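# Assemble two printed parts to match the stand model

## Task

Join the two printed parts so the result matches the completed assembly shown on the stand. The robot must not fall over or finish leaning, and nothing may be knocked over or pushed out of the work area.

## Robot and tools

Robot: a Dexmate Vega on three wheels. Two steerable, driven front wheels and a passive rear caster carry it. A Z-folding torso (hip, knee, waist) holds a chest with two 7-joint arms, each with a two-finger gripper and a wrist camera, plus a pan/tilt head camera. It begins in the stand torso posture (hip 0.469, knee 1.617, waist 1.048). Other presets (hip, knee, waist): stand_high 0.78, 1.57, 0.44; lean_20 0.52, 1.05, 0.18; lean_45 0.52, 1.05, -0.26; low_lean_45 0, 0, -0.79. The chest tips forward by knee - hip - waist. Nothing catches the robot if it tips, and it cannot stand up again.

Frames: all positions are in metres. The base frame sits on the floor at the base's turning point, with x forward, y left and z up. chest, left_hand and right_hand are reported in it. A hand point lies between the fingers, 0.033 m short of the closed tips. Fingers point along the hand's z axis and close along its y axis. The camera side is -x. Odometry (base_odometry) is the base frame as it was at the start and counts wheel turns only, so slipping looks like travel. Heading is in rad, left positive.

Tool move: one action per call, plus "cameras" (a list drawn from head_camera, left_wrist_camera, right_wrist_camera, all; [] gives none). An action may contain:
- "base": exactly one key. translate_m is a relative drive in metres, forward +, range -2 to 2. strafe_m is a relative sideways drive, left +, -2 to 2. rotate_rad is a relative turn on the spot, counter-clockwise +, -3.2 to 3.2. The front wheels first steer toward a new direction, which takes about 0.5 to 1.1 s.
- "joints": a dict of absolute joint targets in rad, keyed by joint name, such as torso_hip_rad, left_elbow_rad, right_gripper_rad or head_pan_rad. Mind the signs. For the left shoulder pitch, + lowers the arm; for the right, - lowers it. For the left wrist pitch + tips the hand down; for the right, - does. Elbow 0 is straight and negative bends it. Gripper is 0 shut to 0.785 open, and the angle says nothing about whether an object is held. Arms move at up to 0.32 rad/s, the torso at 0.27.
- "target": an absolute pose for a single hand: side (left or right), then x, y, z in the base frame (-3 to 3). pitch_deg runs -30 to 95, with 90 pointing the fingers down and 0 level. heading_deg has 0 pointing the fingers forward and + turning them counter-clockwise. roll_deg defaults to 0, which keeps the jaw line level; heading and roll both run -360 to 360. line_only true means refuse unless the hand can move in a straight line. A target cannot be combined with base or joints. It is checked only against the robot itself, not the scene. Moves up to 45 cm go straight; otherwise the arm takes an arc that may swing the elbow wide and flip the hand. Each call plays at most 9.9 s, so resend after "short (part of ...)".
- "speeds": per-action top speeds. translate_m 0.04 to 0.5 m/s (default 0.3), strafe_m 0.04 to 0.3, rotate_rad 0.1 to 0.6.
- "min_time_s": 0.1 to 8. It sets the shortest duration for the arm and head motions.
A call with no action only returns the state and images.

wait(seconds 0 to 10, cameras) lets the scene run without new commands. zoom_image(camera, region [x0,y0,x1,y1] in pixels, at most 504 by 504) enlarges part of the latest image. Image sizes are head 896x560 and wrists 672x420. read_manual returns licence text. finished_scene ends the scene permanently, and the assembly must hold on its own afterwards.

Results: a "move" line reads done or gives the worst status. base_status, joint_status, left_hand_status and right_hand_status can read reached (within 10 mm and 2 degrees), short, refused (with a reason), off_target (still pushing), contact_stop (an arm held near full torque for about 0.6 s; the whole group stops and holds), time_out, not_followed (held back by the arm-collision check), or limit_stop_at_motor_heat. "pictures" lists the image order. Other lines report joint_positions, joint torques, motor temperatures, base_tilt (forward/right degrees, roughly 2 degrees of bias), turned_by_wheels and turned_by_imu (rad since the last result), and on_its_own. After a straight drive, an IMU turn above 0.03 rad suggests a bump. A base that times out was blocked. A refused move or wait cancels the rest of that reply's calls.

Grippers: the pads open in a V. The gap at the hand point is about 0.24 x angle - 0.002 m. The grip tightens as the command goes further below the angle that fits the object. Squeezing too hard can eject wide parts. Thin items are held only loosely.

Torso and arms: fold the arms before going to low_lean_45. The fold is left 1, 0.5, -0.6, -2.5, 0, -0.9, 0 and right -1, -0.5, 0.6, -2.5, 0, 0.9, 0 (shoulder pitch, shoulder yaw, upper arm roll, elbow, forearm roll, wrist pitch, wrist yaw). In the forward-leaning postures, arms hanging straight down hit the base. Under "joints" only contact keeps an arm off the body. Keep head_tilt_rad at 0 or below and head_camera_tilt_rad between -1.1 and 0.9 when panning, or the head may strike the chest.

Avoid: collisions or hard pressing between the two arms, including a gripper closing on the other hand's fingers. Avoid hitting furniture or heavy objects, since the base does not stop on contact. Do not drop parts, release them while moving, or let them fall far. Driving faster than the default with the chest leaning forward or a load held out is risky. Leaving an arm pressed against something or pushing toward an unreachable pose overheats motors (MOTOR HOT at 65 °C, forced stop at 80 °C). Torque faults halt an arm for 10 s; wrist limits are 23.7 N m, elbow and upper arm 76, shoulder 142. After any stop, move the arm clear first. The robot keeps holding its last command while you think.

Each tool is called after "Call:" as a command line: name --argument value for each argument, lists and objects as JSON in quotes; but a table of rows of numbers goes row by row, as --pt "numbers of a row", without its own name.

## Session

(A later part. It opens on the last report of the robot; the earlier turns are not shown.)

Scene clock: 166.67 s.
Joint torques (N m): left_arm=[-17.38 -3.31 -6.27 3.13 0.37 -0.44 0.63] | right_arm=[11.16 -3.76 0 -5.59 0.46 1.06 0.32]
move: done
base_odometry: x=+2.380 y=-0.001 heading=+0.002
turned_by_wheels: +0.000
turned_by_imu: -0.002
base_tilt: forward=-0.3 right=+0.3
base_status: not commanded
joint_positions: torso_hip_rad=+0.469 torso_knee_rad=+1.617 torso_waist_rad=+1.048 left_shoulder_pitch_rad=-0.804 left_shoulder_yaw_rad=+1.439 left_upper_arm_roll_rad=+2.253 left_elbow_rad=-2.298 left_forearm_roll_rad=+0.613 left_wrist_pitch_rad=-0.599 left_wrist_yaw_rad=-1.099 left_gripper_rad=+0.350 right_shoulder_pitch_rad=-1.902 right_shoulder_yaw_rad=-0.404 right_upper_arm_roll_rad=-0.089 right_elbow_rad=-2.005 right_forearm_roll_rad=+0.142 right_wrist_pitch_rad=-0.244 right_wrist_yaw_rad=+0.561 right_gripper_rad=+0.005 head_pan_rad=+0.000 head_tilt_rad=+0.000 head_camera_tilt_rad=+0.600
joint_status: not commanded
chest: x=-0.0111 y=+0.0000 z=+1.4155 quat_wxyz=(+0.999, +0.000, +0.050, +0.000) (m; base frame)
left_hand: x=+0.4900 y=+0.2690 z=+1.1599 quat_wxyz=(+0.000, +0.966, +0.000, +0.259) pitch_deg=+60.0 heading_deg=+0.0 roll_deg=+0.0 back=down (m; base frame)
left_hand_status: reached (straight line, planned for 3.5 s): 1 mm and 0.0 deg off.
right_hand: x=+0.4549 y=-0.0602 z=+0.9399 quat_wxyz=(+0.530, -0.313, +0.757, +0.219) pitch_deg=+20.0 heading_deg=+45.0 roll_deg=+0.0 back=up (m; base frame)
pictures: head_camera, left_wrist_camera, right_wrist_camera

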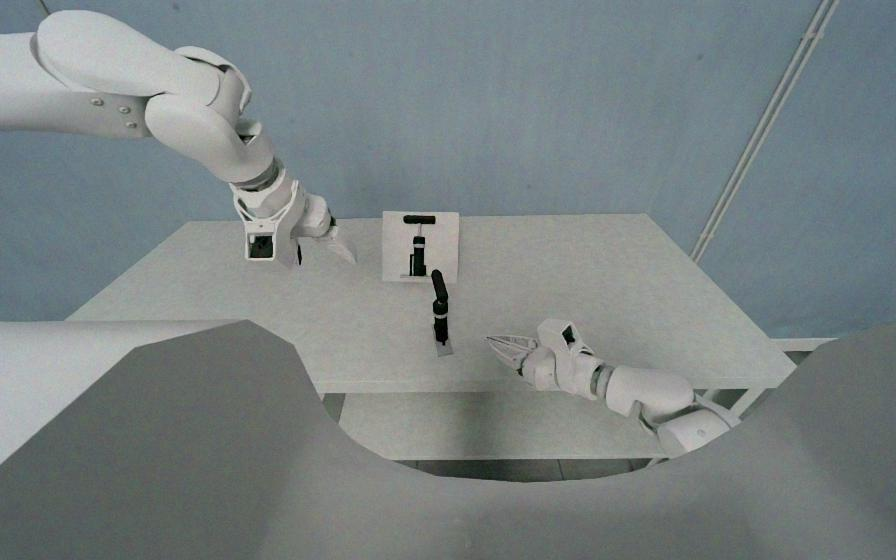

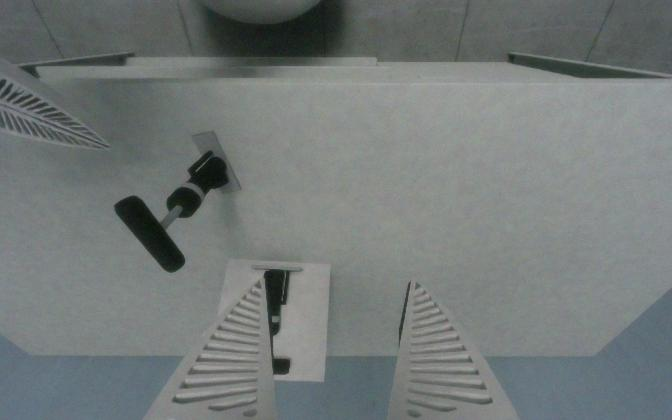

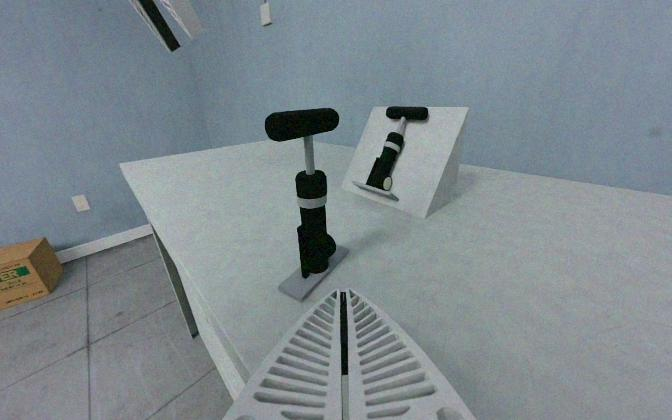

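Call:
move --target '{"side": "right", "x": 0.385, "y": -0.15, "z": 0.985, "pitch_deg": 20, "heading_deg": 40, "line_only": true}' --min_time_s 2 --cameras '["all"]'

Call:
zoom_image --camera "right_wrist_camera" --region '[220, 60, 470, 310]'

Call:
zoom_image --camera "head_camera" --region '[370, 200, 480, 370]'

Scene clock: 178.77 s.
Joint torques (N m): left_arm=[-18.73 -3.02 -6.49 3.35 0.03 1.85 0.52] | right_arm=[-4.82 -3.83 7.84 -7.91 1.04 1.61 0.12]
move: done
base_odometry: x=+2.380 y=-0.001 heading=+0.002
turned_by_wheels: +0.000
turned_by_imu: -0.002
base_tilt: forward=-0.2 right=+0.4
base_status: not commanded
joint_positions: torso_hip_rad=+0.469 torso_knee_rad=+1.617 torso_waist_rad=+1.048 left_shoulder_pitch_rad=-0.805 left_shoulder_yaw_rad=+1.443 left_upper_arm_roll_rad=+2.253 left_elbow_rad=-2.297 left_forearm_roll_rad=+0.615 left_wrist_pitch_rad=-0.604 left_wrist_yaw_rad=-1.098 left_gripper_rad=+0.350 right_shoulder_pitch_rad=-2.253 right_shoulder_yaw_rad=-0.435 right_upper_arm_roll_rad=+0.212 right_elbow_rad=-2.248 right_forearm_roll_rad=+0.265 right_wrist_pitch_rad=-0.207 right_wrist_yaw_rad=+0.595 right_gripper_rad=+0.005 head_pan_rad=+0.000 head_tilt_rad=+0.000 head_camera_tilt_rad=+0.600
joint_status: not commanded
chest: x=-0.0111 y=+0.0000 z=+1.4155 quat_wxyz=(+0.999, +0.000, +0.050, +0.000) (m; base frame)
left_hand: x=+0.4898 y=+0.2699 z=+1.1598 quat_wxyz=(+0.000, +0.966, +0.000, +0.259) pitch_deg=+60.0 heading_deg=+0.0 roll_deg=+0.0 back=down (m; base frame)
right_hand: x=+0.3859 y=-0.1489 z=+0.9841 quat_wxyz=(+0.539, -0.280, +0.770, +0.197) pitch_deg=+20.0 heading_deg=+40.1 roll_deg=+0.0 back=up (m; base frame)
right_hand_status: reached (straight line, planned for 2.0 s): 2 mm and 0.1 deg off.
pictures: head_camera, left_wrist_camera, right_wrist_camera

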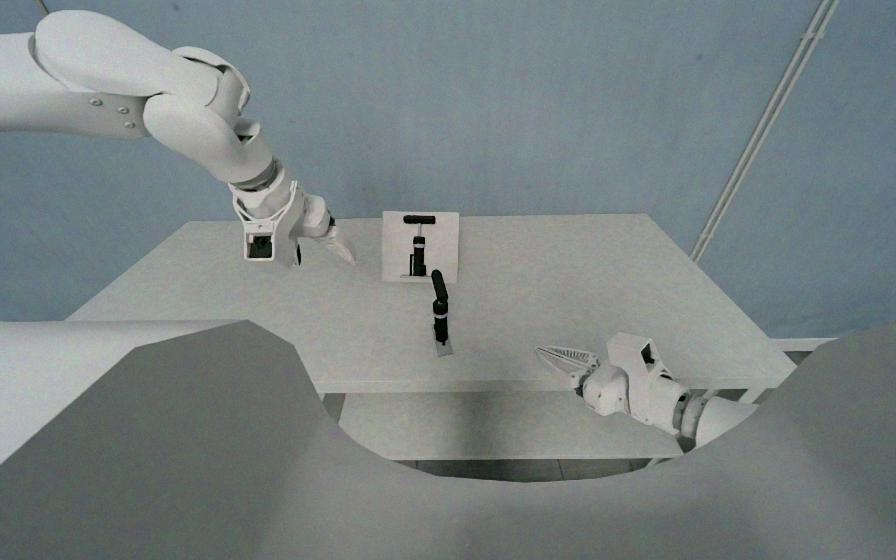

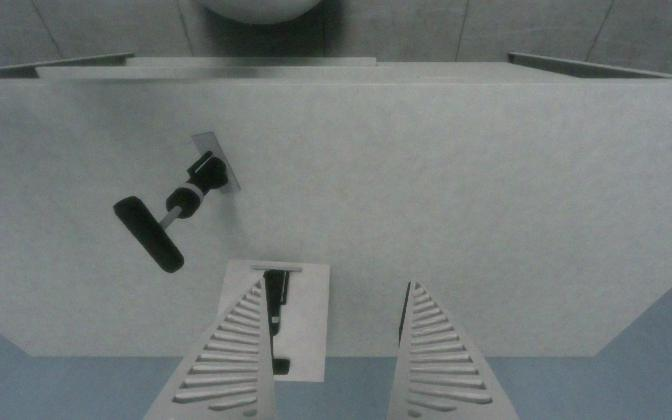

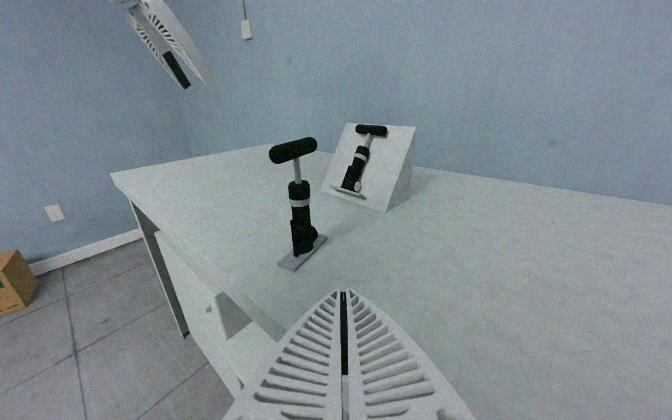

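Scaled by 2.016 from the camera's 672x420 image, which has a finer 960x600 frame.

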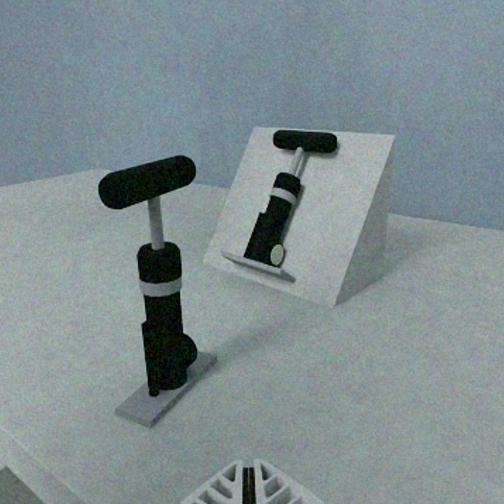

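Scaled by 2.965 from the camera's 896x560 image, which has a finer 960x600 frame.

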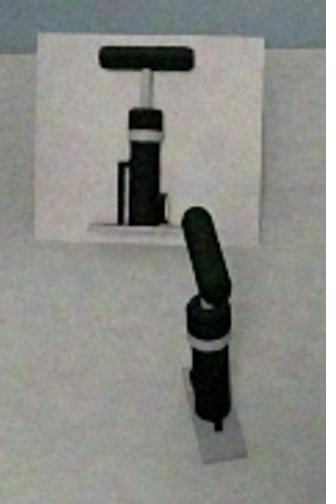

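Call:
zoom_image --camera "right_wrist_camera" --region '[260, 125, 330, 185]'

Call:
zoom_image --camera "right_wrist_camera" --region '[265, 215, 345, 285]'

Scaled by 7.200 from the camera's 672x420 image, which has a finer 960x600 frame.

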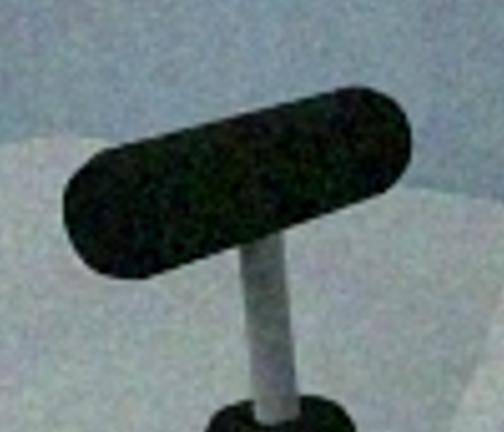

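Scaled by 6.300 from the camera's 672x420 image, which has a finer 960x600 frame.

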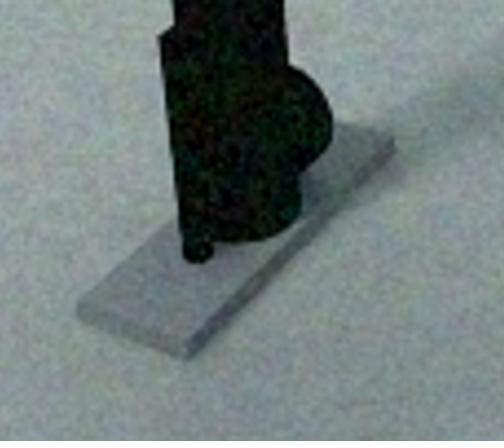

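Call:
finished_scene --scene 1

The scene is finished: the task was done.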